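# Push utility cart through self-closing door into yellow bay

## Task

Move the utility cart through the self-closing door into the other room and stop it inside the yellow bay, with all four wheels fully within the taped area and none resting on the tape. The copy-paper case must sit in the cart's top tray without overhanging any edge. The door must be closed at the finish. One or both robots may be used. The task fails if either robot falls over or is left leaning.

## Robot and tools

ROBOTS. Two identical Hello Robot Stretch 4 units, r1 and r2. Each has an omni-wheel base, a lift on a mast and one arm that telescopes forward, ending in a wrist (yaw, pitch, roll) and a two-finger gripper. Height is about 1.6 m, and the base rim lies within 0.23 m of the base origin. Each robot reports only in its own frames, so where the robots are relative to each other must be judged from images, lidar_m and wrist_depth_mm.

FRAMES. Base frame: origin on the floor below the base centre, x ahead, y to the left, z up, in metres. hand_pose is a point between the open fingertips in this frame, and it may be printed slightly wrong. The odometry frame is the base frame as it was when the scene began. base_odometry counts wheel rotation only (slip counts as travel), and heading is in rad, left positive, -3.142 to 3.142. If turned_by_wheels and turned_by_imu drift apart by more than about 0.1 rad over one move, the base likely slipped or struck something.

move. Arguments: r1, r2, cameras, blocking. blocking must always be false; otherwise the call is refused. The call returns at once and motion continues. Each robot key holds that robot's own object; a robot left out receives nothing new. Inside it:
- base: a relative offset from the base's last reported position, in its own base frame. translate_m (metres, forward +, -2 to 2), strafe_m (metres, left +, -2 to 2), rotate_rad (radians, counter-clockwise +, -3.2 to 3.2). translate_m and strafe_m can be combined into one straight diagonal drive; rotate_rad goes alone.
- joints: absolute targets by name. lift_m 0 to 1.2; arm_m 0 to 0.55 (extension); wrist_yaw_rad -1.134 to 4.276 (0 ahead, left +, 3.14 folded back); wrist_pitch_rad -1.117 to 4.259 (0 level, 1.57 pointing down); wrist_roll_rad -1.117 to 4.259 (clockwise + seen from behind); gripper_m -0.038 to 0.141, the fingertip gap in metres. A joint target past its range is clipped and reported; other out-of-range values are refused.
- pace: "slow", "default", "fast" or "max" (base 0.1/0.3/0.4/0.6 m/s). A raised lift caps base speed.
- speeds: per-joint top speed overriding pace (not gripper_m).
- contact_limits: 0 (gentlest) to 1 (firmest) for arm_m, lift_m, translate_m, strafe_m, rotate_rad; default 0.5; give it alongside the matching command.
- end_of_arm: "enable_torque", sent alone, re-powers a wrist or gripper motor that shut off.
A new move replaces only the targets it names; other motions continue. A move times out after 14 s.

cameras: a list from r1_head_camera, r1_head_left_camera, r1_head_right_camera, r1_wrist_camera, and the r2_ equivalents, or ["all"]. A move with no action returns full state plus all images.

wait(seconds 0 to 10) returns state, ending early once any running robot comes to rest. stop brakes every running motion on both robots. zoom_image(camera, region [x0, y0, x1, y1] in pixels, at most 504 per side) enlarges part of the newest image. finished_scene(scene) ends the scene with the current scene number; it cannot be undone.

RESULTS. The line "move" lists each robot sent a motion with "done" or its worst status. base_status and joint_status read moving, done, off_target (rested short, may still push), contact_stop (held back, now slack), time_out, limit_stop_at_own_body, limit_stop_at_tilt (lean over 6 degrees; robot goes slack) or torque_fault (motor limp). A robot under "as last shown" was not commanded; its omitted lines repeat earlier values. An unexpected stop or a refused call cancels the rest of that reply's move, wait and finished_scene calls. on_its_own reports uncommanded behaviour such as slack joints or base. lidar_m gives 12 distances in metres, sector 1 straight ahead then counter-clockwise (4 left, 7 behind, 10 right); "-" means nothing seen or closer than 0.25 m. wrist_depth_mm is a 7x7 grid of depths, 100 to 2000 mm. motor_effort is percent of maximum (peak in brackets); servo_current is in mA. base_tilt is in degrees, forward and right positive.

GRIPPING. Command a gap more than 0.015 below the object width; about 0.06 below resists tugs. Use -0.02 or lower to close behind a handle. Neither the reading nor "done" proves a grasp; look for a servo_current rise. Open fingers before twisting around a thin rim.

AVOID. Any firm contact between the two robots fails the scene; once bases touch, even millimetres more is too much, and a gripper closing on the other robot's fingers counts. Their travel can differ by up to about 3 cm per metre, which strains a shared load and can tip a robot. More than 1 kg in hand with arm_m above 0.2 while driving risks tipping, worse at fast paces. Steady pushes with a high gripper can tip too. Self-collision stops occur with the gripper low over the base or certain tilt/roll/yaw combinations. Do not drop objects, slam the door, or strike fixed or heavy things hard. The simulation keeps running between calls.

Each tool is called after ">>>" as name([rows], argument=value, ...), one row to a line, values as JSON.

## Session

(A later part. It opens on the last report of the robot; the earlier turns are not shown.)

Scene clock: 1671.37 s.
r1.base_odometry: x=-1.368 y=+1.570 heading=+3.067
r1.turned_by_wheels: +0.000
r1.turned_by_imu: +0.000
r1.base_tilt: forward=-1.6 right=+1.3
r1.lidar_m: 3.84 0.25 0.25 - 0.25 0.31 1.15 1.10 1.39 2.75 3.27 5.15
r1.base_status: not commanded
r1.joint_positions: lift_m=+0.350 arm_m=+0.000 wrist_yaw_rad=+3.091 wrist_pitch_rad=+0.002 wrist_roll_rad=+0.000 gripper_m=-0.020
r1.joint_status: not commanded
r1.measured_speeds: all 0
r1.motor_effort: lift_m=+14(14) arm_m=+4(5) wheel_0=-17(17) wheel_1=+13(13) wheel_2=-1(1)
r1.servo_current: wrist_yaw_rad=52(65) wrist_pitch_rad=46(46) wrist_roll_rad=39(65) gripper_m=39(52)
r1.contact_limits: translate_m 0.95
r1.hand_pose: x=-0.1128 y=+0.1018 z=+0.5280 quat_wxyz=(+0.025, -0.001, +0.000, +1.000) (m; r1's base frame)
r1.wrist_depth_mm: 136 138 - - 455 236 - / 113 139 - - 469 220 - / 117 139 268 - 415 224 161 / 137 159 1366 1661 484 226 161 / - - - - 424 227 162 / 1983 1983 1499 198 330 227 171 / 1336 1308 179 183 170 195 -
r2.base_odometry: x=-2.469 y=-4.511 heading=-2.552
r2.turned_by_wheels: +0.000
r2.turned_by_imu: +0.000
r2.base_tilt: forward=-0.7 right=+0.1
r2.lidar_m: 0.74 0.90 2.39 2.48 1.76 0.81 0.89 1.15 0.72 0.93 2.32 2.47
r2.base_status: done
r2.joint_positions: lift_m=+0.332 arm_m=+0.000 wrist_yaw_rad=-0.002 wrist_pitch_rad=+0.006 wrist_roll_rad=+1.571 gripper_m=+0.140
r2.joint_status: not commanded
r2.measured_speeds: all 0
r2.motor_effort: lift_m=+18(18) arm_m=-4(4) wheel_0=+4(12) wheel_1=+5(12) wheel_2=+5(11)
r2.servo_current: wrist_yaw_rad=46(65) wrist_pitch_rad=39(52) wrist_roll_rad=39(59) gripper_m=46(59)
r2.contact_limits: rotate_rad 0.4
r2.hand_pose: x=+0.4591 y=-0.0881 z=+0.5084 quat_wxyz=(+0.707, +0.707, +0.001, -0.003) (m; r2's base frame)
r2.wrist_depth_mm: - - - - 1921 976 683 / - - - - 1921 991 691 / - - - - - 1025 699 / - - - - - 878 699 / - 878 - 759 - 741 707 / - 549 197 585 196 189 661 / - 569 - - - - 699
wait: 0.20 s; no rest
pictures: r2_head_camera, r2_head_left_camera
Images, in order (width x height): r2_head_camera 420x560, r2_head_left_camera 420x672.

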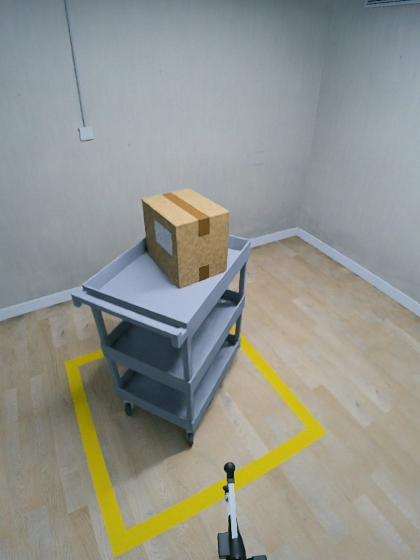

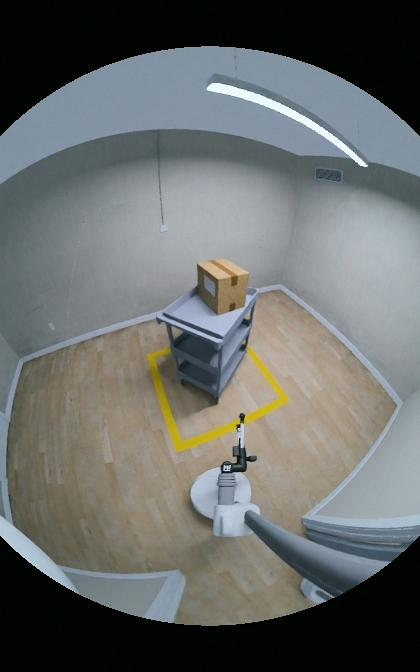

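>>> move(r1={"base":{"translate_m":0.45,"strafe_m":-0.05},"pace":"slow","contact_limits":{"translate_m":0.7}}, blocking=false)

>>> wait(seconds=8)

>>> wait(seconds=0.2, cameras=["r1_head_camera","r1_head_left_camera","r1_head_right_camera","r2_head_right_camera"])

Scene clock: 1697.23 s.
move: r1 moving
r1.base_odometry: x=-1.380 y=+1.572 heading=+3.068
r1.turned_by_wheels: +0.001
r1.turned_by_imu: +0.000
r1.base_tilt: forward=-1.6 right=+1.3
r1.lidar_m: 3.81 0.25 0.25 - 0.25 0.32 1.16 1.10 1.42 2.77 3.26 5.12
r1.base_status: translate_m moving; strafe_m moving
r1.joint_positions: lift_m=+0.350 arm_m=+0.000 wrist_yaw_rad=+3.091 wrist_pitch_rad=+0.002 wrist_roll_rad=+0.000 gripper_m=-0.020
r1.joint_status: not commanded
r1.measured_speeds: translate_m=+0.049 strafe_m=-0.005 rotate_rad=+0.002 lift_m=+0.000 arm_m=+0.000 wrist_yaw_rad=+0.000 wrist_pitch_rad=+0.000 wrist_roll_rad=+0.000
r1.motor_effort: lift_m=+14(14) arm_m=+5(5) wheel_0=-3(15) wheel_1=+22(23) wheel_2=-11(11)
r1.servo_current: wrist_yaw_rad=52(65) wrist_pitch_rad=39(46) wrist_roll_rad=46(65) gripper_m=46(46)
r1.contact_limits: translate_m 0.7
r1.hand_pose: x=-0.1128 y=+0.1018 z=+0.5280 quat_wxyz=(+0.025, -0.001, +0.000, +1.000) (m; r1's base frame)
r1.wrist_depth_mm: 136 138 - - 455 236 - / 113 139 - - 466 221 - / 116 139 268 - 413 224 161 / 137 159 1366 1618 480 225 161 / - - - - 492 226 162 / 1863 1983 1537 198 327 226 171 / 1308 1281 178 183 170 195 -
r2: as last shown
r2.lidar_m: 0.74 0.89 2.39 2.49 1.81 0.80 0.88 1.17 0.70 0.86 2.29 2.47
r2.motor_effort: lift_m=+18(18) arm_m=-4(4) wheel_0=+4(4) wheel_1=+5(5) wheel_2=+5(5)
r2.servo_current: wrist_yaw_rad=39(59) wrist_pitch_rad=46(46) wrist_roll_rad=46(52) gripper_m=46(52)
r2.contact_limits: rotate_rad 0.4
r2.wrist_depth_mm: - - - - 1921 991 691 / - - - - 1921 976 691 / - - - - - 991 699 / - - - - - 878 707 / - 878 - 750 - 750 691 / - 549 197 580 196 189 668 / - 564 - - - - 699
pictures: none

Scene clock: 1702.53 s.
earlier move: r1 done
r1.base_odometry: x=-1.812 y=+1.653 heading=+3.068
r1.turned_by_wheels: +0.000
r1.turned_by_imu: -0.001
r1.base_tilt: forward=-1.6 right=+1.3
r1.lidar_m: 3.68 2.19 1.89 1.89 0.25 0.29 1.61 1.44 2.33 2.84 3.33 4.70
r1.base_status: done
r1.joint_positions: lift_m=+0.350 arm_m=+0.000 wrist_yaw_rad=+3.091 wrist_pitch_rad=+0.002 wrist_roll_rad=+0.000 gripper_m=-0.020
r1.joint_status: not commanded
r1.measured_speeds: all 0
r1.motor_effort: lift_m=+14(14) arm_m=+4(5) wheel_0=+2(15) wheel_1=+7(23) wheel_2=-2(11)
r1.servo_current: wrist_yaw_rad=52(72) wrist_pitch_rad=46(52) wrist_roll_rad=46(78) gripper_m=39(52)
r1.contact_limits: translate_m 0.7
r1.hand_pose: x=-0.1128 y=+0.1018 z=+0.5280 quat_wxyz=(+0.025, -0.001, +0.000, +1.000) (m; r1's base frame)
r1.wrist_depth_mm: 136 138 - - 382 206 - / 113 139 - - 387 209 - / 116 139 268 - 397 210 - / 137 159 - - 402 211 - / - - - - 402 212 160 / - 1808 1808 198 312 212 - / 1281 1281 179 183 154 182 -
r2.base_odometry: x=-2.469 y=-4.511 heading=-2.552
r2.turned_by_wheels: +0.000
r2.turned_by_imu: +0.001
r2.base_tilt: forward=-0.7 right=+0.1
r2.lidar_m: 0.77 0.88 2.37 2.50 1.75 0.81 0.88 1.62 0.72 0.90 2.31 2.46
r2.base_status: not commanded
r2.joint_positions: lift_m=+0.332 arm_m=+0.000 wrist_yaw_rad=-0.002 wrist_pitch_rad=+0.006 wrist_roll_rad=+1.571 gripper_m=+0.140
r2.joint_status: not commanded
r2.measured_speeds: all 0
r2.motor_effort: lift_m=+18(18) arm_m=-4(5) wheel_0=+4(4) wheel_1=+4(5) wheel_2=+5(6)
r2.servo_current: wrist_yaw_rad=52(65) wrist_pitch_rad=46(59) wrist_roll_rad=33(59) gripper_m=46(59)
r2.contact_limits: rotate_rad 0.4
r2.hand_pose: x=+0.4591 y=-0.0881 z=+0.5084 quat_wxyz=(+0.707, +0.707, +0.001, -0.003) (m; r2's base frame)
r2.wrist_depth_mm: - - - - 1921 991 676 / - - - - 1983 1008 691 / - - - - - 1008 699 / - - - - - 891 699 / - 878 - 750 - 732 707 / - 549 197 580 197 189 668 / - 569 - - - - 699
wait: 5.30 of 8 s (r1 has come to rest)
pictures: none

Scene clock: 1702.73 s.
r1.base_odometry: x=-1.812 y=+1.653 heading=+3.068
r1.turned_by_wheels: +0.000
r1.turned_by_imu: +0.000
r1.base_tilt: forward=-1.6 right=+1.3
r1.lidar_m: 3.68 2.18 1.90 1.89 0.25 0.31 1.59 1.44 2.32 2.85 3.33 4.70
r1.base_status: done
r1.joint_positions: lift_m=+0.350 arm_m=+0.000 wrist_yaw_rad=+3.091 wrist_pitch_rad=+0.002 wrist_roll_rad=+0.000 gripper_m=-0.020
r1.joint_status: not commanded
r1.measured_speeds: all 0
r1.motor_effort: lift_m=+14(14) arm_m=+4(5) wheel_0=+3(15) wheel_1=+7(23) wheel_2=-2(11)
r1.servo_current: wrist_yaw_rad=52(72) wrist_pitch_rad=39(52) wrist_roll_rad=39(78) gripper_m=39(52)
r1.contact_limits: translate_m 0.7
r1.hand_pose: x=-0.1128 y=+0.1018 z=+0.5280 quat_wxyz=(+0.025, -0.001, +0.000, +1.000) (m; r1's base frame)
r1.wrist_depth_mm: 136 138 - - 384 206 - / 113 138 - - 387 208 - / 116 139 270 - 394 211 - / 136 159 - - 402 211 - / - - - - 402 212 160 / - 1756 1756 198 312 213 - / 1281 1336 178 183 154 182 -
r2.base_odometry: x=-2.469 y=-4.511 heading=-2.552
r2.turned_by_wheels: +0.000
r2.turned_by_imu: +0.000
r2.base_tilt: forward=-0.7 right=+0.1
r2.lidar_m: 0.74 0.90 2.38 2.48 1.75 0.79 0.89 1.62 0.72 0.90 2.29 2.45
r2.base_status: not commanded
r2.joint_positions: lift_m=+0.332 arm_m=+0.000 wrist_yaw_rad=-0.002 wrist_pitch_rad=+0.006 wrist_roll_rad=+1.571 gripper_m=+0.140
r2.joint_status: not commanded
r2.measured_speeds: all 0
r2.motor_effort: lift_m=+18(18) arm_m=-4(5) wheel_0=+4(4) wheel_1=+5(5) wheel_2=+5(6)
r2.servo_current: wrist_yaw_rad=39(65) wrist_pitch_rad=46(59) wrist_roll_rad=46(59) gripper_m=46(59)
r2.contact_limits: rotate_rad 0.4
r2.hand_pose: x=+0.4591 y=-0.0881 z=+0.5084 quat_wxyz=(+0.707, +0.707, +0.001, -0.003) (m; r2's base frame)
r2.wrist_depth_mm: - - - - 1921 991 676 / - - - - 1921 976 691 / - - - - - 991 699 / - - - - - 878 707 / - 866 - 750 - 741 707 / - 549 197 580 196 189 661 / - 569 - - - - 699
wait: 0.20 s; no rest
pictures: r1_head_camera, r1_head_left_camera, r1_head_right_camera, r2_head_right_camera
Images, in order (width x height): r1_head_camera 420x560, r1_head_left_camera 420x672, r1_head_right_camera 420x672, r2_head_right_camera 420x672.

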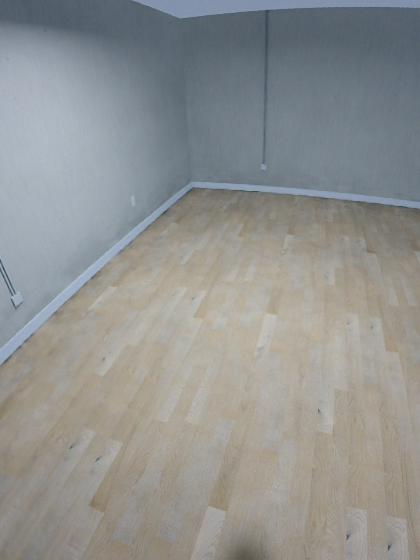

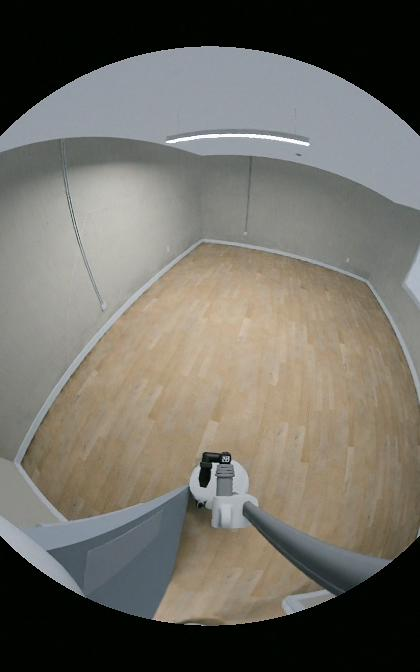

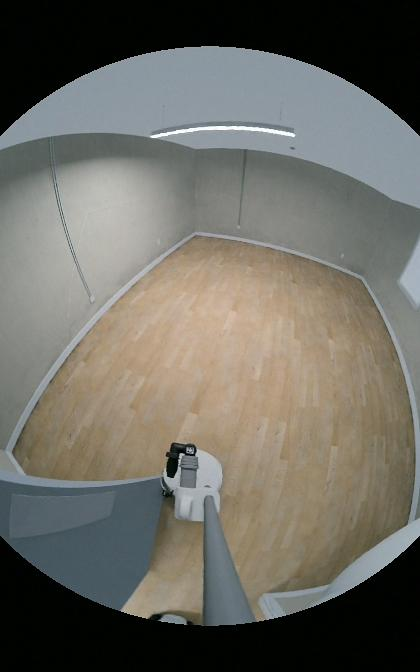

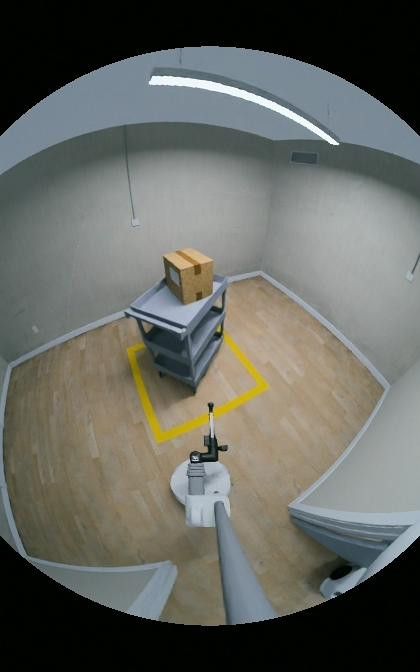

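>>> move(r1={"base":{"translate_m":-0.06,"strafe_m":-0.3},"pace":"slow","contact_limits":{"translate_m":0.7}}, blocking=false)

>>> wait(seconds=8)

>>> wait(seconds=0.2, cameras=["r1_head_left_camera","r2_head_right_camera"])

Scene clock: 1710.47 s.
move: r1 moving
r1.base_odometry: x=-1.809 y=+1.666 heading=+3.068
r1.turned_by_wheels: +0.000
r1.turned_by_imu: +0.000
r1.base_tilt: forward=-1.6 right=+1.3
r1.lidar_m: 3.69 2.17 1.90 1.92 0.25 0.31 1.60 1.44 2.35 2.82 3.33 4.69
r1.base_status: translate_m moving; strafe_m moving
r1.joint_positions: lift_m=+0.350 arm_m=+0.000 wrist_yaw_rad=+3.091 wrist_pitch_rad=+0.002 wrist_roll_rad=+0.000 gripper_m=-0.020
r1.joint_status: not commanded
r1.measured_speeds: translate_m=-0.010 strafe_m=-0.051 rotate_rad=+0.003 lift_m=+0.000 arm_m=+0.000 wrist_yaw_rad=+0.000 wrist_pitch_rad=+0.000 wrist_roll_rad=+0.000
r1.motor_effort: lift_m=+14(14) arm_m=+5(5) wheel_0=+5(7) wheel_1=-4(7) wheel_2=+3(5)
r1.servo_current: wrist_yaw_rad=52(59) wrist_pitch_rad=39(52) wrist_roll_rad=59(59) gripper_m=46(46)
r1.contact_limits: translate_m 0.7
r1.hand_pose: x=-0.1128 y=+0.1018 z=+0.5280 quat_wxyz=(+0.025, -0.001, +0.000, +1.000) (m; r1's base frame)
r1.wrist_depth_mm: 136 138 - - 394 208 - / 113 138 - - 399 210 - / 117 139 268 - 404 212 - / 137 159 - - 357 212 - / - - - - 415 214 160 / - 1756 1808 199 319 214 - / 1281 1308 179 183 154 183 -
r2: as last shown
r2.base_tilt: forward=-0.7 right=+0.0
r2.lidar_m: 0.76 0.88 2.39 2.49 1.78 0.80 0.86 1.63 0.69 0.88 2.31 2.45
r2.motor_effort: lift_m=+18(18) arm_m=-4(4) wheel_0=+4(4) wheel_1=+4(5) wheel_2=+5(5)
r2.servo_current: wrist_yaw_rad=46(52) wrist_pitch_rad=46(52) wrist_roll_rad=39(52) gripper_m=52(52)
r2.contact_limits: rotate_rad 0.4
r2.wrist_depth_mm: - - - - 1921 991 691 / - - - - 1921 991 691 / - - - - - 1008 691 / - - - - - 891 699 / - 891 - 750 - 741 699 / - 549 196 580 196 189 668 / - 569 - - - - 699
pictures: none

Scene clock: 1714.27 s.
earlier move: r1 done
r1.base_odometry: x=-1.731 y=+1.948 heading=+3.068
r1.turned_by_wheels: +0.000
r1.turned_by_imu: -0.002
r1.base_tilt: forward=-1.6 right=+1.3
r1.lidar_m: 4.24 2.51 2.19 0.32 0.25 0.43 1.27 1.28 2.35 2.52 2.98 4.67
r1.base_status: done
r1.joint_positions: lift_m=+0.350 arm_m=+0.000 wrist_yaw_rad=+3.091 wrist_pitch_rad=+0.002 wrist_roll_rad=+0.000 gripper_m=-0.020
r1.joint_status: not commanded
r1.measured_speeds: all 0
r1.motor_effort: lift_m=+14(14) arm_m=+4(5) wheel_0=+0(7) wheel_1=+3(7) wheel_2=+2(5)
r1.servo_current: wrist_yaw_rad=52(72) wrist_pitch_rad=39(52) wrist_roll_rad=52(72) gripper_m=39(52)
r1.contact_limits: translate_m 0.7
r1.hand_pose: x=-0.1128 y=+0.1018 z=+0.5280 quat_wxyz=(+0.025, -0.001, +0.000, +1.000) (m; r1's base frame)
r1.wrist_depth_mm: 136 138 - - - 243 177 / 113 138 - - - 186 177 / 117 139 268 - - 187 177 / 137 159 - - - 187 178 / - 1397 - - - 189 179 / - 1430 1756 199 1863 297 179 / 1336 1138 178 183 161 185 179
r2.base_odometry: x=-2.469 y=-4.511 heading=-2.552
r2.turned_by_wheels: +0.000
r2.turned_by_imu: +0.001
r2.base_tilt: forward=-0.6 right=+0.0
r2.lidar_m: 0.77 0.88 2.36 2.49 1.78 0.79 0.91 1.10 0.73 0.90 2.31 2.45
r2.base_status: not commanded
r2.joint_positions: lift_m=+0.332 arm_m=+0.000 wrist_yaw_rad=-0.002 wrist_pitch_rad=+0.006 wrist_roll_rad=+1.571 gripper_m=+0.140
r2.joint_status: not commanded
r2.measured_speeds: all 0
r2.motor_effort: lift_m=+18(18) arm_m=-4(4) wheel_0=+4(4) wheel_1=+4(5) wheel_2=+5(6)
r2.servo_current: wrist_yaw_rad=39(59) wrist_pitch_rad=46(59) wrist_roll_rad=46(59) gripper_m=52(59)
r2.contact_limits: rotate_rad 0.4
r2.hand_pose: x=+0.4591 y=-0.0881 z=+0.5084 quat_wxyz=(+0.707, +0.707, +0.001, -0.003) (m; r2's base frame)
r2.wrist_depth_mm: - - - - 1921 991 676 / - - - - 1921 976 691 / - - - - - 1008 699 / - - - - - 878 707 / - 866 - 750 - 741 699 / - 549 196 574 196 189 661 / - 564 - - - - 699
wait: 3.80 of 8 s (r1 has come to rest)
pictures: none

Scene clock: 1714.47 s.
r1.base_odometry: x=-1.731 y=+1.948 heading=+3.068
r1.turned_by_wheels: +0.000
r1.turned_by_imu: +0.000
r1.base_tilt: forward=-1.6 right=+1.3
r1.lidar_m: 4.25 2.51 2.20 0.28 0.25 0.46 1.29 1.26 2.39 2.54 3.02 4.66
r1.base_status: done
r1.joint_positions: lift_m=+0.350 arm_m=+0.000 wrist_yaw_rad=+3.091 wrist_pitch_rad=+0.002 wrist_roll_rad=+0.000 gripper_m=-0.020
r1.joint_status: not commanded
r1.measured_speeds: all 0
r1.motor_effort: lift_m=+14(14) arm_m=+5(5) wheel_0=+0(7) wheel_1=+3(7) wheel_2=+2(5)
r1.servo_current: wrist_yaw_rad=46(72) wrist_pitch_rad=46(52) wrist_roll_rad=52(72) gripper_m=39(52)
r1.contact_limits: translate_m 0.7
r1.hand_pose: x=-0.1128 y=+0.1018 z=+0.5280 quat_wxyz=(+0.025, -0.001, +0.000, +1.000) (m; r1's base frame)
r1.wrist_depth_mm: 136 138 - - - 243 177 / 113 139 - - - 186 177 / 117 139 268 - - 187 178 / 137 159 - - - 187 179 / - 1397 - - - 188 179 / - 1397 1756 198 1756 298 179 / 1281 1160 179 184 162 183 179
r2.base_odometry: x=-2.469 y=-4.511 heading=-2.552
r2.turned_by_wheels: +0.000
r2.turned_by_imu: +0.000
r2.base_tilt: forward=-0.7 right=+0.1
r2.lidar_m: 0.75 0.89 2.39 2.48 1.79 0.80 0.85 1.12 0.74 0.90 2.30 2.47
r2.base_status: not commanded
r2.joint_positions: lift_m=+0.332 arm_m=+0.000 wrist_yaw_rad=-0.002 wrist_pitch_rad=+0.006 wrist_roll_rad=+1.571 gripper_m=+0.140
r2.joint_status: not commanded
r2.measured_speeds: all 0
r2.motor_effort: lift_m=+18(18) arm_m=-4(4) wheel_0=+4(4) wheel_1=+4(5) wheel_2=+5(6)
r2.servo_current: wrist_yaw_rad=46(59) wrist_pitch_rad=46(59) wrist_roll_rad=59(59) gripper_m=46(59)
r2.contact_limits: rotate_rad 0.4
r2.hand_pose: x=+0.4591 y=-0.0881 z=+0.5084 quat_wxyz=(+0.707, +0.707, +0.001, -0.003) (m; r2's base frame)
r2.wrist_depth_mm: - - - - 1921 991 683 / - - - - 1983 991 691 / - - - - - 991 699 / - - - - - 891 699 / - 866 - 750 - 732 699 / - 549 196 574 196 189 668 / - 564 - - - - 691
wait: 0.20 s; no rest
pictures: r1_head_left_camera, r2_head_right_camera
Images, in order (width x height): r1_head_left_camera 420x672, r2_head_right_camera 420x672.

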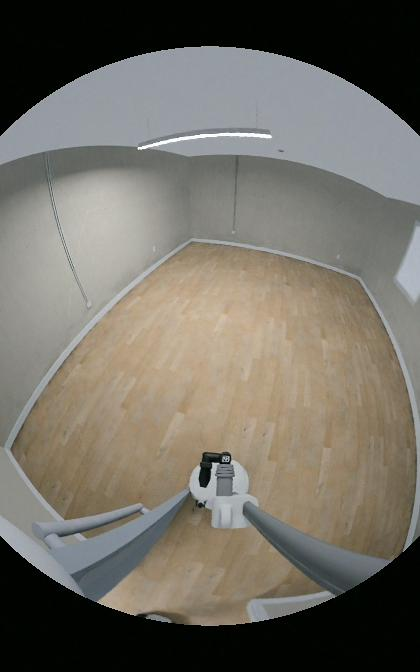

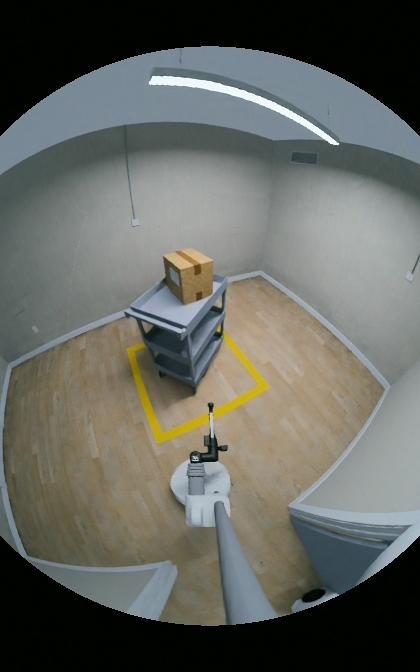

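Works: the door follows. Watch the handle on r1's left-rear. Continue the arc.

>>> move(r1={"base":{"translate_m":-0.08,"strafe_m":-0.25},"pace":"slow","contact_limits":{"translate_m":0.7}}, blocking=false)

>>> wait(seconds=8)

>>> wait(seconds=0.2, cameras=["r1_head_left_camera","r2_head_right_camera"])

Scene clock: 1719.57 s.
move: r1 moving
r1.base_odometry: x=-1.726 y=+1.960 heading=+3.069
r1.turned_by_wheels: +0.001
r1.turned_by_imu: +0.000
r1.base_tilt: forward=-1.6 right=+1.3
r1.lidar_m: 4.28 2.54 2.20 0.32 0.25 0.46 1.26 1.29 2.36 2.52 2.98 4.68
r1.base_status: translate_m moving; strafe_m moving
r1.joint_positions: lift_m=+0.350 arm_m=+0.000 wrist_yaw_rad=+3.091 wrist_pitch_rad=+0.002 wrist_roll_rad=+0.000 gripper_m=-0.020
r1.joint_status: not commanded
r1.measured_speeds: translate_m=-0.016 strafe_m=-0.048 rotate_rad=+0.000 lift_m=+0.000 arm_m=+0.000 wrist_yaw_rad=+0.000 wrist_pitch_rad=+0.000 wrist_roll_rad=+0.000
r1.motor_effort: lift_m=+14(14) arm_m=+4(5) wheel_0=+5(5) wheel_1=-1(4) wheel_2=+4(4)
r1.servo_current: wrist_yaw_rad=39(65) wrist_pitch_rad=46(46) wrist_roll_rad=52(52) gripper_m=52(52)
r1.contact_limits: translate_m 0.7
r1.hand_pose: x=-0.1128 y=+0.1018 z=+0.5280 quat_wxyz=(+0.025, -0.001, +0.000, +1.000) (m; r1's base frame)
r1.wrist_depth_mm: 136 138 - - - 187 - / 113 139 - - - 187 180 / 117 139 268 - - 189 - / 137 159 - - - 190 180 / - 1336 - - - 190 180 / - 1336 210 198 1808 190 - / 1308 1138 179 183 162 186 -
r2: as last shown
r2.base_tilt: forward=-0.6 right=+0.0
r2.lidar_m: 0.74 0.90 2.40 2.48 1.79 0.82 0.84 1.06 0.71 0.91 2.30 2.48
r2.motor_effort: lift_m=+18(18) arm_m=-4(4) wheel_0=+4(4) wheel_1=+5(5) wheel_2=+5(5)
r2.servo_current: wrist_yaw_rad=46(52) wrist_pitch_rad=46(46) wrist_roll_rad=46(46) gripper_m=52(52)
r2.contact_limits: rotate_rad 0.4
r2.wrist_depth_mm: - - - - 1921 991 683 / - - - - 1983 991 699 / - - - - - 991 691 / - - - - - 891 691 / - 866 - 759 - 741 707 / - 549 197 574 196 189 661 / - 564 - - - - 699
pictures: none

Scene clock: 1722.97 s.
earlier move: r1 done
r1.base_odometry: x=-1.633 y=+2.191 heading=+3.069
r1.turned_by_wheels: +0.000
r1.turned_by_imu: -0.002
r1.base_tilt: forward=-1.6 right=+1.3
r1.lidar_m: 4.70 2.82 2.46 2.14 1.25 0.63 0.50 1.29 2.26 2.25 2.70 4.68
r1.base_status: done
r1.joint_positions: lift_m=+0.350 arm_m=+0.000 wrist_yaw_rad=+3.091 wrist_pitch_rad=+0.002 wrist_roll_rad=+0.000 gripper_m=-0.020
r1.joint_status: not commanded
r1.measured_speeds: all 0
r1.motor_effort: lift_m=+14(14) arm_m=+5(5) wheel_0=+4(8) wheel_1=-2(7) wheel_2=+1(5)
r1.servo_current: wrist_yaw_rad=46(65) wrist_pitch_rad=46(52) wrist_roll_rad=52(72) gripper_m=39(52)
r1.contact_limits: translate_m 0.7
r1.hand_pose: x=-0.1128 y=+0.1018 z=+0.5280 quat_wxyz=(+0.025, -0.001, +0.000, +1.000) (m; r1's base frame)
r1.wrist_depth_mm: 136 138 - - - - - / 114 138 - - - - - / 117 140 227 - - - - / 137 159 - - - - - / - - - - - - - / - - 182 198 170 - - / 1308 1138 163 147 144 - -
r2.base_odometry: x=-2.469 y=-4.511 heading=-2.552
r2.turned_by_wheels: +0.000
r2.turned_by_imu: +0.000
r2.base_tilt: forward=-0.7 right=+0.1
r2.lidar_m: 0.75 0.87 2.38 2.51 1.76 0.81 0.87 0.82 0.70 0.91 2.30 2.49
r2.base_status: not commanded
r2.joint_positions: lift_m=+0.332 arm_m=+0.000 wrist_yaw_rad=-0.002 wrist_pitch_rad=+0.006 wrist_roll_rad=+1.571 gripper_m=+0.140
r2.joint_status: not commanded
r2.measured_speeds: all 0
r2.motor_effort: lift_m=+18(18) arm_m=-4(4) wheel_0=+4(4) wheel_1=+4(5) wheel_2=+5(6)
r2.servo_current: wrist_yaw_rad=39(72) wrist_pitch_rad=46(52) wrist_roll_rad=39(52) gripper_m=52(59)
r2.contact_limits: rotate_rad 0.4
r2.hand_pose: x=+0.4591 y=-0.0881 z=+0.5084 quat_wxyz=(+0.707, +0.707, +0.001, -0.003) (m; r2's base frame)
r2.wrist_depth_mm: - - - - 1863 991 676 / - - - - 1921 991 691 / - - - - - 1008 699 / - - - - - 891 707 / - 878 - 750 - 741 699 / - 549 196 580 196 189 668 / - 564 - - - - 699
wait: 3.40 of 8 s (r1 has come to rest)
pictures: none

Scene clock: 1723.17 s.
r1.base_odometry: x=-1.633 y=+2.191 heading=+3.069
r1.turned_by_wheels: +0.000
r1.turned_by_imu: +0.000
r1.base_tilt: forward=-1.6 right=+1.3
r1.lidar_m: 4.67 2.84 2.45 2.15 1.22 0.72 0.57 1.32 2.25 2.28 2.70 4.68
r1.base_status: done
r1.joint_positions: lift_m=+0.350 arm_m=+0.000 wrist_yaw_rad=+3.091 wrist_pitch_rad=+0.002 wrist_roll_rad=+0.000 gripper_m=-0.020
r1.joint_status: not commanded
r1.measured_speeds: all 0
r1.motor_effort: lift_m=+14(14) arm_m=+4(5) wheel_0=+5(8) wheel_1=-2(7) wheel_2=+1(5)
r1.servo_current: wrist_yaw_rad=46(65) wrist_pitch_rad=52(52) wrist_roll_rad=52(72) gripper_m=39(52)
r1.contact_limits: translate_m 0.7
r1.hand_pose: x=-0.1128 y=+0.1018 z=+0.5280 quat_wxyz=(+0.025, -0.001, +0.000, +1.000) (m; r1's base frame)
r1.wrist_depth_mm: 136 138 691 - - - - / 113 139 - - - - - / 117 139 227 - - - - / 137 159 - - - - - / - - - - - - - / - - 182 198 170 - - / 1255 1138 164 146 144 - -
r2.base_odometry: x=-2.469 y=-4.511 heading=-2.552
r2.turned_by_wheels: +0.000
r2.turned_by_imu: +0.000
r2.base_tilt: forward=-0.7 right=+0.0
r2.lidar_m: 0.76 0.89 2.36 2.50 1.80 0.77 0.88 0.80 0.71 0.88 2.31 2.46
r2.base_status: not commanded
r2.joint_positions: lift_m=+0.332 arm_m=+0.000 wrist_yaw_rad=-0.002 wrist_pitch_rad=+0.006 wrist_roll_rad=+1.571 gripper_m=+0.140
r2.joint_status: not commanded
r2.measured_speeds: all 0
r2.motor_effort: lift_m=+18(18) arm_m=-4(4) wheel_0=+4(4) wheel_1=+4(5) wheel_2=+5(6)
r2.servo_current: wrist_yaw_rad=52(72) wrist_pitch_rad=59(52) wrist_roll_rad=59(52) gripper_m=46(59)
r2.contact_limits: rotate_rad 0.4
r2.hand_pose: x=+0.4591 y=-0.0881 z=+0.5084 quat_wxyz=(+0.707, +0.707, +0.001, -0.003) (m; r2's base frame)
r2.wrist_depth_mm: - - - - 1983 991 683 / - - - - 1983 991 683 / - - - - - 991 707 / - - - - - 878 707 / - 866 - 750 - 741 707 / - 549 196 574 196 189 668 / - 569 - - - - 699
wait: 0.20 s; no rest
pictures: r1_head_left_camera, r2_head_right_camera
Images, in order (width x height): r1_head_left_camera 420x672, r2_head_right_camera 420x672.

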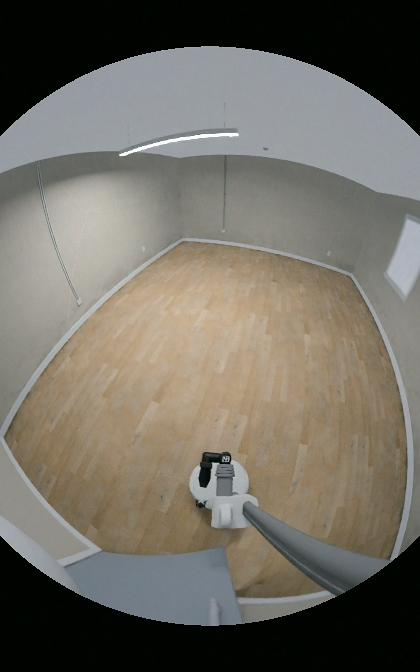

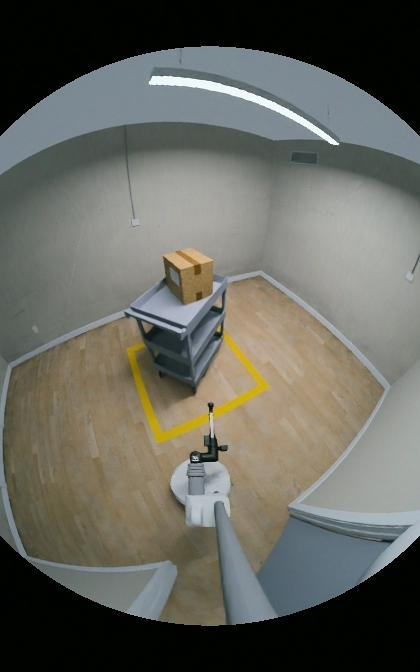

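>>> move(r1={"base":{"translate_m":0.4},"pace":"default"}, blocking=false)

>>> wait(seconds=5)

>>> wait(seconds=4, cameras=["r1_head_left_camera","r2_head_right_camera","r2_head_camera"])

>>> zoom_image(camera="r2_head_right_camera", region=[220, 440, 420, 640])

Scene clock: 1729.87 s.
move: r1 moving
r1.base_odometry: x=-1.664 y=+2.194 heading=+3.069
r1.turned_by_wheels: +0.000
r1.turned_by_imu: +0.000
r1.base_tilt: forward=-1.6 right=+1.2
r1.lidar_m: 4.63 2.84 2.45 2.20 1.28 1.12 1.10 1.34 2.28 2.30 2.71 4.65
r1.base_status: translate_m moving
r1.joint_positions: lift_m=+0.350 arm_m=+0.000 wrist_yaw_rad=+3.091 wrist_pitch_rad=+0.002 wrist_roll_rad=+0.000 gripper_m=-0.020
r1.joint_status: not commanded
r1.measured_speeds: translate_m=+0.121 strafe_m=+0.001 rotate_rad=-0.001 lift_m=+0.000 arm_m=+0.000 wrist_yaw_rad=+0.000 wrist_pitch_rad=+0.000 wrist_roll_rad=+0.000
r1.motor_effort: lift_m=+14(14) arm_m=+5(5) wheel_0=+7(9) wheel_1=+7(7) wheel_2=-9(9)
r1.servo_current: wrist_yaw_rad=59(65) wrist_pitch_rad=46(46) wrist_roll_rad=52(52) gripper_m=46(46)
r1.hand_pose: x=-0.1128 y=+0.1018 z=+0.5280 quat_wxyz=(+0.025, -0.001, +0.000, +1.000) (m; r1's base frame)
r1.wrist_depth_mm: 136 138 - - - - - / 112 139 1205 - - - - / 116 139 223 - - - 1098 / 136 156 - - - - 1098 / - - - - - - 1098 / - - 182 198 170 - - / 1281 1205 172 147 144 - 1098
r2: as last shown
r2.turned_by_imu: +0.001
r2.base_tilt: forward=-0.7 right=+0.1
r2.lidar_m: 0.76 0.88 2.39 2.47 1.79 0.80 0.66 0.64 0.68 0.91 2.28 2.46
r2.motor_effort: lift_m=+18(18) arm_m=-4(4) wheel_0=+4(4) wheel_1=+4(5) wheel_2=+5(5)
r2.servo_current: wrist_yaw_rad=46(59) wrist_pitch_rad=39(52) wrist_roll_rad=52(59) gripper_m=52(59)
r2.contact_limits: rotate_rad 0.4
r2.wrist_depth_mm: - - - - 1921 1008 683 / - - - - 1983 976 683 / - - - - - 1008 699 / - - - - - 891 707 / - 866 - 741 - 741 707 / - 549 197 574 196 189 668 / - 564 - - - - 707
pictures: none

Scene clock: 1732.20 s.
earlier move: r1 done
r1.base_odometry: x=-2.032 y=+2.220 heading=+3.069
r1.turned_by_wheels: +0.000
r1.turned_by_imu: +0.000
r1.base_tilt: forward=-1.5 right=+1.3
r1.lidar_m: 4.29 2.69 2.35 2.36 1.68 1.47 1.49 1.77 2.39 2.40 2.83 4.29
r1.base_status: done
r1.joint_positions: lift_m=+0.350 arm_m=+0.000 wrist_yaw_rad=+3.091 wrist_pitch_rad=+0.002 wrist_roll_rad=+0.000 gripper_m=-0.020
r1.joint_status: not commanded
r1.measured_speeds: all 0
r1.motor_effort: lift_m=+14(14) arm_m=+4(5) wheel_0=+3(10) wheel_1=+1(8) wheel_2=+1(10)
r1.servo_current: wrist_yaw_rad=46(65) wrist_pitch_rad=46(52) wrist_roll_rad=46(65) gripper_m=46(52)
r1.hand_pose: x=-0.1128 y=+0.1018 z=+0.5280 quat_wxyz=(+0.025, -0.001, +0.000, +1.000) (m; r1's base frame)
r1.wrist_depth_mm: 136 138 - - - - - / 113 139 1661 - - - - / 117 139 236 - - - - / 137 161 - - - - - / - - - - - - - / 1708 1618 183 198 170 - - / 1397 1336 179 183 161 1255 1229
r2.base_odometry: x=-2.469 y=-4.511 heading=-2.552
r2.turned_by_wheels: +0.000
r2.turned_by_imu: +0.000
r2.base_tilt: forward=-0.7 right=+0.0
r2.lidar_m: 0.75 0.89 2.37 2.47 1.78 0.79 0.67 0.65 0.69 0.91 2.31 2.45
r2.base_status: not commanded
r2.joint_positions: lift_m=+0.332 arm_m=+0.000 wrist_yaw_rad=-0.002 wrist_pitch_rad=+0.006 wrist_roll_rad=+1.571 gripper_m=+0.140
r2.joint_status: not commanded
r2.measured_speeds: all 0
r2.motor_effort: lift_m=+18(18) arm_m=-4(4) wheel_0=+4(4) wheel_1=+5(5) wheel_2=+5(6)
r2.servo_current: wrist_yaw_rad=46(59) wrist_pitch_rad=46(52) wrist_roll_rad=52(59) gripper_m=59(59)
r2.contact_limits: rotate_rad 0.4
r2.hand_pose: x=+0.4591 y=-0.0881 z=+0.5084 quat_wxyz=(+0.707, +0.707, +0.001, -0.003) (m; r2's base frame)
r2.wrist_depth_mm: - - - - 1921 976 683 / - - - - 1983 991 691 / - - - - - 991 699 / - - - - - 878 707 / - 891 - 759 - 741 699 / - 549 197 574 196 189 668 / - 564 - - - - 699
wait: 2.33 of 5 s (r1 has come to rest)
pictures: none

Scene clock: 1736.20 s.
r1.base_odometry: x=-2.032 y=+2.220 heading=+3.069
r1.turned_by_wheels: +0.000
r1.turned_by_imu: +0.000
r1.base_tilt: forward=-1.6 right=+1.2
r1.lidar_m: 4.29 2.68 2.34 2.34 1.69 1.48 1.48 1.76 2.38 2.38 2.80 4.30
r1.base_status: done
r1.joint_positions: lift_m=+0.350 arm_m=+0.000 wrist_yaw_rad=+3.091 wrist_pitch_rad=+0.002 wrist_roll_rad=+0.000 gripper_m=-0.020
r1.joint_status: not commanded
r1.measured_speeds: all 0
r1.motor_effort: lift_m=+14(14) arm_m=+5(5) wheel_0=+2(10) wheel_1=+1(8) wheel_2=+1(10)
r1.servo_current: wrist_yaw_rad=46(65) wrist_pitch_rad=52(52) wrist_roll_rad=59(65) gripper_m=46(52)
r1.hand_pose: x=-0.1128 y=+0.1018 z=+0.5280 quat_wxyz=(+0.025, -0.001, +0.000, +1.000) (m; r1's base frame)
r1.wrist_depth_mm: 136 138 - - - - - / 113 139 1661 - - - - / 117 140 236 - - - - / 137 160 - - - - - / - - - - - - - / 1808 1576 183 198 170 - - / 1397 1281 179 184 162 1255 1229
r2.base_odometry: x=-2.469 y=-4.511 heading=-2.552
r2.turned_by_wheels: +0.000
r2.turned_by_imu: +0.001
r2.base_tilt: forward=-0.6 right=+0.1
r2.lidar_m: 0.74 0.88 2.40 2.49 1.80 0.79 0.65 0.64 0.70 0.89 2.31 2.48
r2.base_status: not commanded
r2.joint_positions: lift_m=+0.332 arm_m=+0.000 wrist_yaw_rad=-0.002 wrist_pitch_rad=+0.006 wrist_roll_rad=+1.571 gripper_m=+0.140
r2.joint_status: not commanded
r2.measured_speeds: all 0
r2.motor_effort: lift_m=+18(18) arm_m=-4(4) wheel_0=+4(4) wheel_1=+5(5) wheel_2=+5(6)
r2.servo_current: wrist_yaw_rad=39(59) wrist_pitch_rad=52(52) wrist_roll_rad=46(59) gripper_m=46(59)
r2.contact_limits: rotate_rad 0.4
r2.hand_pose: x=+0.4591 y=-0.0881 z=+0.5084 quat_wxyz=(+0.707, +0.707, +0.001, -0.003) (m; r2's base frame)
r2.wrist_depth_mm: - - - - 1983 991 683 / - - - - 1921 976 699 / - - - - - 1008 699 / - - - - - 878 699 / - 878 - 759 - 741 699 / - 554 197 580 196 189 661 / - 564 - - - - 707
wait: 4.00 s; at rest by 0.27 s
pictures: r1_head_left_camera, r2_head_camera, r2_head_right_camera
Images, in order (width x height): r1_head_left_camera 420x672, r2_head_camera 420x560, r2_head_right_camera 420x672.

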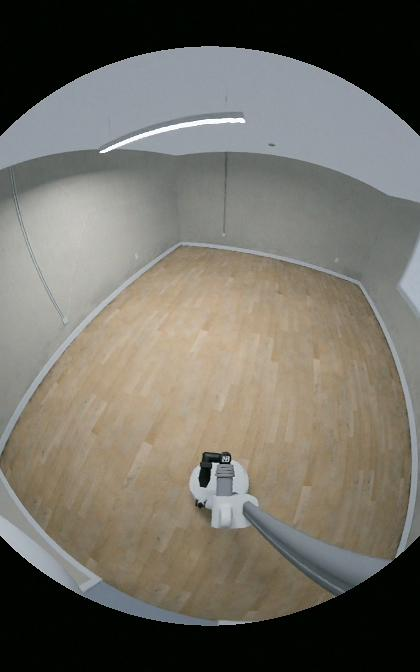

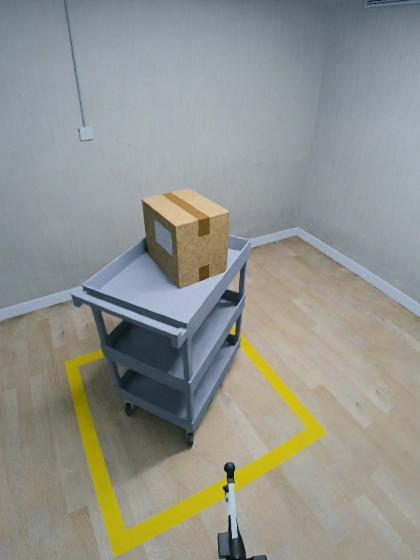

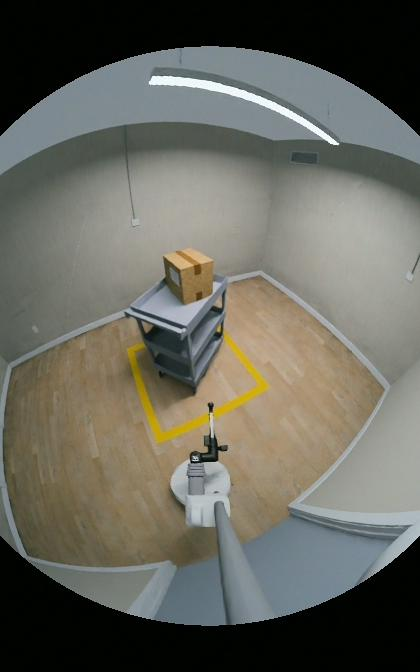

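Scaled by 2.520 from the camera's 420x672 image, which has a finer 600x960 frame.

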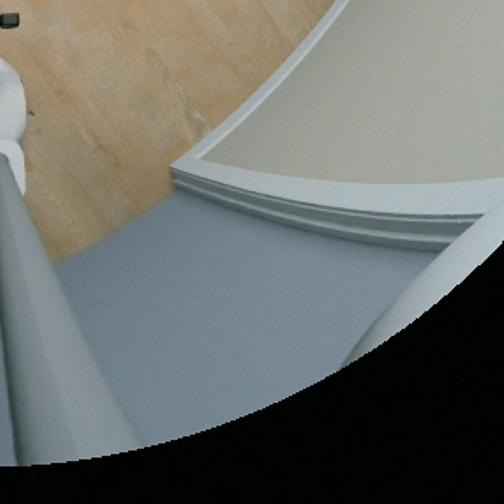

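>>> move(r1={"base":{"rotate_rad":3.1}}, blocking=false)

>>> wait(seconds=6)

>>> wait(seconds=0.2, cameras=["r1_head_camera"])

>>> zoom_image(camera="r1_head_camera", region=[0, 0, 420, 420])

Scene clock: 1741.10 s.
move: r1 moving
r1.base_odometry: x=-2.032 y=+2.220 heading=-2.963
r1.turned_by_wheels: +0.252
r1.turned_by_imu: +0.252
r1.base_tilt: forward=-1.6 right=+1.3
r1.lidar_m: 3.32 2.43 2.34 2.07 1.54 1.47 1.45 2.17 2.36 2.50 3.43 4.29
r1.base_status: rotate_rad moving
r1.joint_positions: lift_m=+0.350 arm_m=+0.000 wrist_yaw_rad=+3.091 wrist_pitch_rad=+0.002 wrist_roll_rad=+0.000 gripper_m=-0.020
r1.joint_status: not commanded
r1.measured_speeds: translate_m=+0.000 strafe_m=+0.001 rotate_rad=+0.972 lift_m=+0.000 arm_m=+0.000 wrist_yaw_rad=+0.000 wrist_pitch_rad=+0.000 wrist_roll_rad=+0.000
r1.motor_effort: lift_m=+14(14) arm_m=+5(5) wheel_0=-8(8) wheel_1=-8(8) wheel_2=-6(7)
r1.servo_current: wrist_yaw_rad=39(59) wrist_pitch_rad=46(46) wrist_roll_rad=52(65) gripper_m=39(39)
r1.hand_pose: x=-0.1128 y=+0.1018 z=+0.5280 quat_wxyz=(+0.025, -0.001, +0.000, +1.000) (m; r1's base frame)
r1.wrist_depth_mm: 136 138 - - - - - / 113 139 - 1618 - - - / 118 139 229 - - - - / 137 161 - - - - - / - - - - - - - / 1921 1921 186 198 170 - - / 1366 1281 178 183 162 1255 1205
r2: as last shown
r2.turned_by_imu: +0.000
r2.base_tilt: forward=-0.7 right=+0.0
r2.lidar_m: 0.73 0.88 2.39 2.49 1.75 0.82 0.65 0.63 0.69 0.91 2.29 2.46
r2.motor_effort: lift_m=+18(18) arm_m=-4(5) wheel_0=+3(4) wheel_1=+5(5) wheel_2=+5(5)
r2.servo_current: wrist_yaw_rad=39(52) wrist_pitch_rad=46(52) wrist_roll_rad=46(59) gripper_m=52(52)
r2.contact_limits: rotate_rad 0.4
r2.wrist_depth_mm: - - - - 1921 976 683 / - - - - 1983 991 683 / - - - - - 1008 707 / - - - - - 891 691 / - 878 - 750 - 741 699 / - 544 198 580 196 188 676 / - 569 - - - - 707
pictures: none

Scene clock: 1743.43 s.
earlier move: r1 done
r1.base_odometry: x=-2.032 y=+2.220 heading=-0.115
r1.turned_by_wheels: +2.848
r1.turned_by_imu: +2.863
r1.base_tilt: forward=-1.6 right=+1.3
r1.lidar_m: 1.45 1.69 2.38 2.35 2.69 4.31 - 2.80 2.38 2.37 1.75 1.47
r1.base_status: done
r1.joint_positions: lift_m=+0.350 arm_m=+0.000 wrist_yaw_rad=+3.091 wrist_pitch_rad=+0.002 wrist_roll_rad=+0.000 gripper_m=-0.020
r1.joint_status: not commanded
r1.measured_speeds: all 0
r1.motor_effort: lift_m=+14(14) arm_m=+4(5) wheel_0=-2(10) wheel_1=-3(9) wheel_2=-1(9)
r1.servo_current: wrist_yaw_rad=59(72) wrist_pitch_rad=46(52) wrist_roll_rad=65(65) gripper_m=39(52)
r1.hand_pose: x=-0.1128 y=+0.1018 z=+0.5280 quat_wxyz=(+0.025, -0.001, +0.000, +1.000) (m; r1's base frame)
r1.wrist_depth_mm: 136 139 - - - - - / 113 139 - - - - - / 117 139 272 - - - - / 137 160 - - - - - / - - - - - - - / 1921 1983 1708 199 1863 1863 1808 / 1397 1308 178 183 162 1255 1229
r2.base_odometry: x=-2.469 y=-4.511 heading=-2.552
r2.turned_by_wheels: +0.000
r2.turned_by_imu: +0.000
r2.base_tilt: forward=-0.6 right=+0.1
r2.lidar_m: 0.74 0.88 2.40 2.47 1.76 0.80 0.66 0.63 0.68 0.89 2.30 2.44
r2.base_status: not commanded
r2.joint_positions: lift_m=+0.332 arm_m=+0.000 wrist_yaw_rad=-0.002 wrist_pitch_rad=+0.006 wrist_roll_rad=+1.571 gripper_m=+0.140
r2.joint_status: not commanded
r2.measured_speeds: all 0
r2.motor_effort: lift_m=+18(18) arm_m=-4(5) wheel_0=+4(4) wheel_1=+4(5) wheel_2=+5(6)
r2.servo_current: wrist_yaw_rad=52(65) wrist_pitch_rad=52(59) wrist_roll_rad=46(59) gripper_m=46(59)
r2.contact_limits: rotate_rad 0.4
r2.hand_pose: x=+0.4591 y=-0.0881 z=+0.5084 quat_wxyz=(+0.707, +0.707, +0.001, -0.003) (m; r2's base frame)
r2.wrist_depth_mm: - - - - 1921 991 683 / - - - - 1921 991 691 / - - - - - 1008 707 / - - - - - 878 699 / - 891 - 750 - 741 699 / - 554 197 580 197 189 668 / - 569 - - - - 707
wait: 2.33 of 6 s (r1 has come to rest)
pictures: none

Scene clock: 1743.63 s.
r1.base_odometry: x=-2.032 y=+2.220 heading=-0.115
r1.turned_by_wheels: +0.000
r1.turned_by_imu: +0.000
r1.base_tilt: forward=-1.6 right=+1.2
r1.lidar_m: 1.46 1.68 2.35 2.36 2.67 4.30 - 2.84 2.36 2.38 1.76 1.47
r1.base_status: done
r1.joint_positions: lift_m=+0.350 arm_m=+0.000 wrist_yaw_rad=+3.091 wrist_pitch_rad=+0.002 wrist_roll_rad=+0.000 gripper_m=-0.020
r1.joint_status: not commanded
r1.measured_speeds: all 0
r1.motor_effort: lift_m=+14(14) arm_m=+4(5) wheel_0=-2(10) wheel_1=-3(9) wheel_2=-2(9)
r1.servo_current: wrist_yaw_rad=46(72) wrist_pitch_rad=46(52) wrist_roll_rad=52(65) gripper_m=46(52)
r1.hand_pose: x=-0.1128 y=+0.1018 z=+0.5280 quat_wxyz=(+0.025, -0.001, +0.000, +1.000) (m; r1's base frame)
r1.wrist_depth_mm: 136 138 - - - - - / 113 139 - - - - - / 117 139 273 - - - - / 137 160 - - - - - / - - - - - - - / 1921 1983 1756 198 1863 1921 1808 / 1397 1308 178 184 162 1255 1229
r2.base_odometry: x=-2.469 y=-4.511 heading=-2.552
r2.turned_by_wheels: +0.000
r2.turned_by_imu: +0.000
r2.base_tilt: forward=-0.7 right=+0.1
r2.lidar_m: 0.75 0.86 2.38 2.46 1.77 0.79 0.65 0.62 0.68 0.89 2.31 2.47
r2.base_status: not commanded
r2.joint_positions: lift_m=+0.332 arm_m=+0.000 wrist_yaw_rad=-0.002 wrist_pitch_rad=+0.006 wrist_roll_rad=+1.571 gripper_m=+0.140
r2.joint_status: not commanded
r2.measured_speeds: all 0
r2.motor_effort: lift_m=+18(18) arm_m=-4(5) wheel_0=+4(4) wheel_1=+5(5) wheel_2=+5(6)
r2.servo_current: wrist_yaw_rad=52(65) wrist_pitch_rad=46(59) wrist_roll_rad=59(59) gripper_m=46(59)
r2.contact_limits: rotate_rad 0.4
r2.hand_pose: x=+0.4591 y=-0.0881 z=+0.5084 quat_wxyz=(+0.707, +0.707, +0.001, -0.003) (m; r2's base frame)
r2.wrist_depth_mm: - - - - 1983 991 683 / - - - - 1921 1008 683 / - - - - - 1008 691 / - - - - - 891 699 / - 891 - 759 - 750 699 / - 544 196 574 196 189 668 / - 569 - - - - 699
wait: 0.20 s; no rest
pictures: r1_head_camera
Images, in order (width x height): r1_head_camera 420x560.

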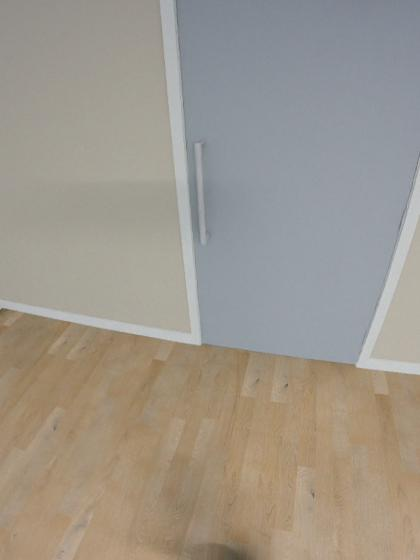

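Scaled by 1.200 from the camera's 420x560 image, which has a finer 600x800 frame.

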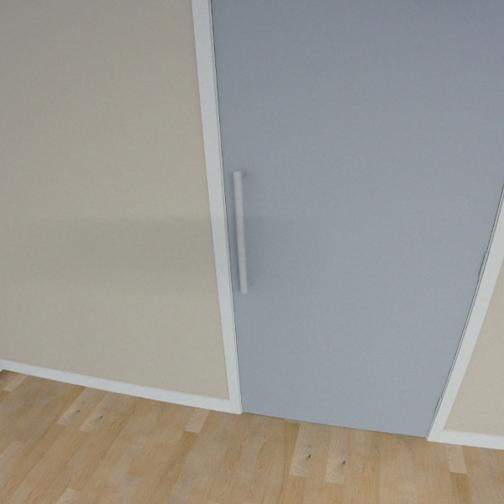

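>>> finished_scene(scene=1)

The scene is finished: the task was done.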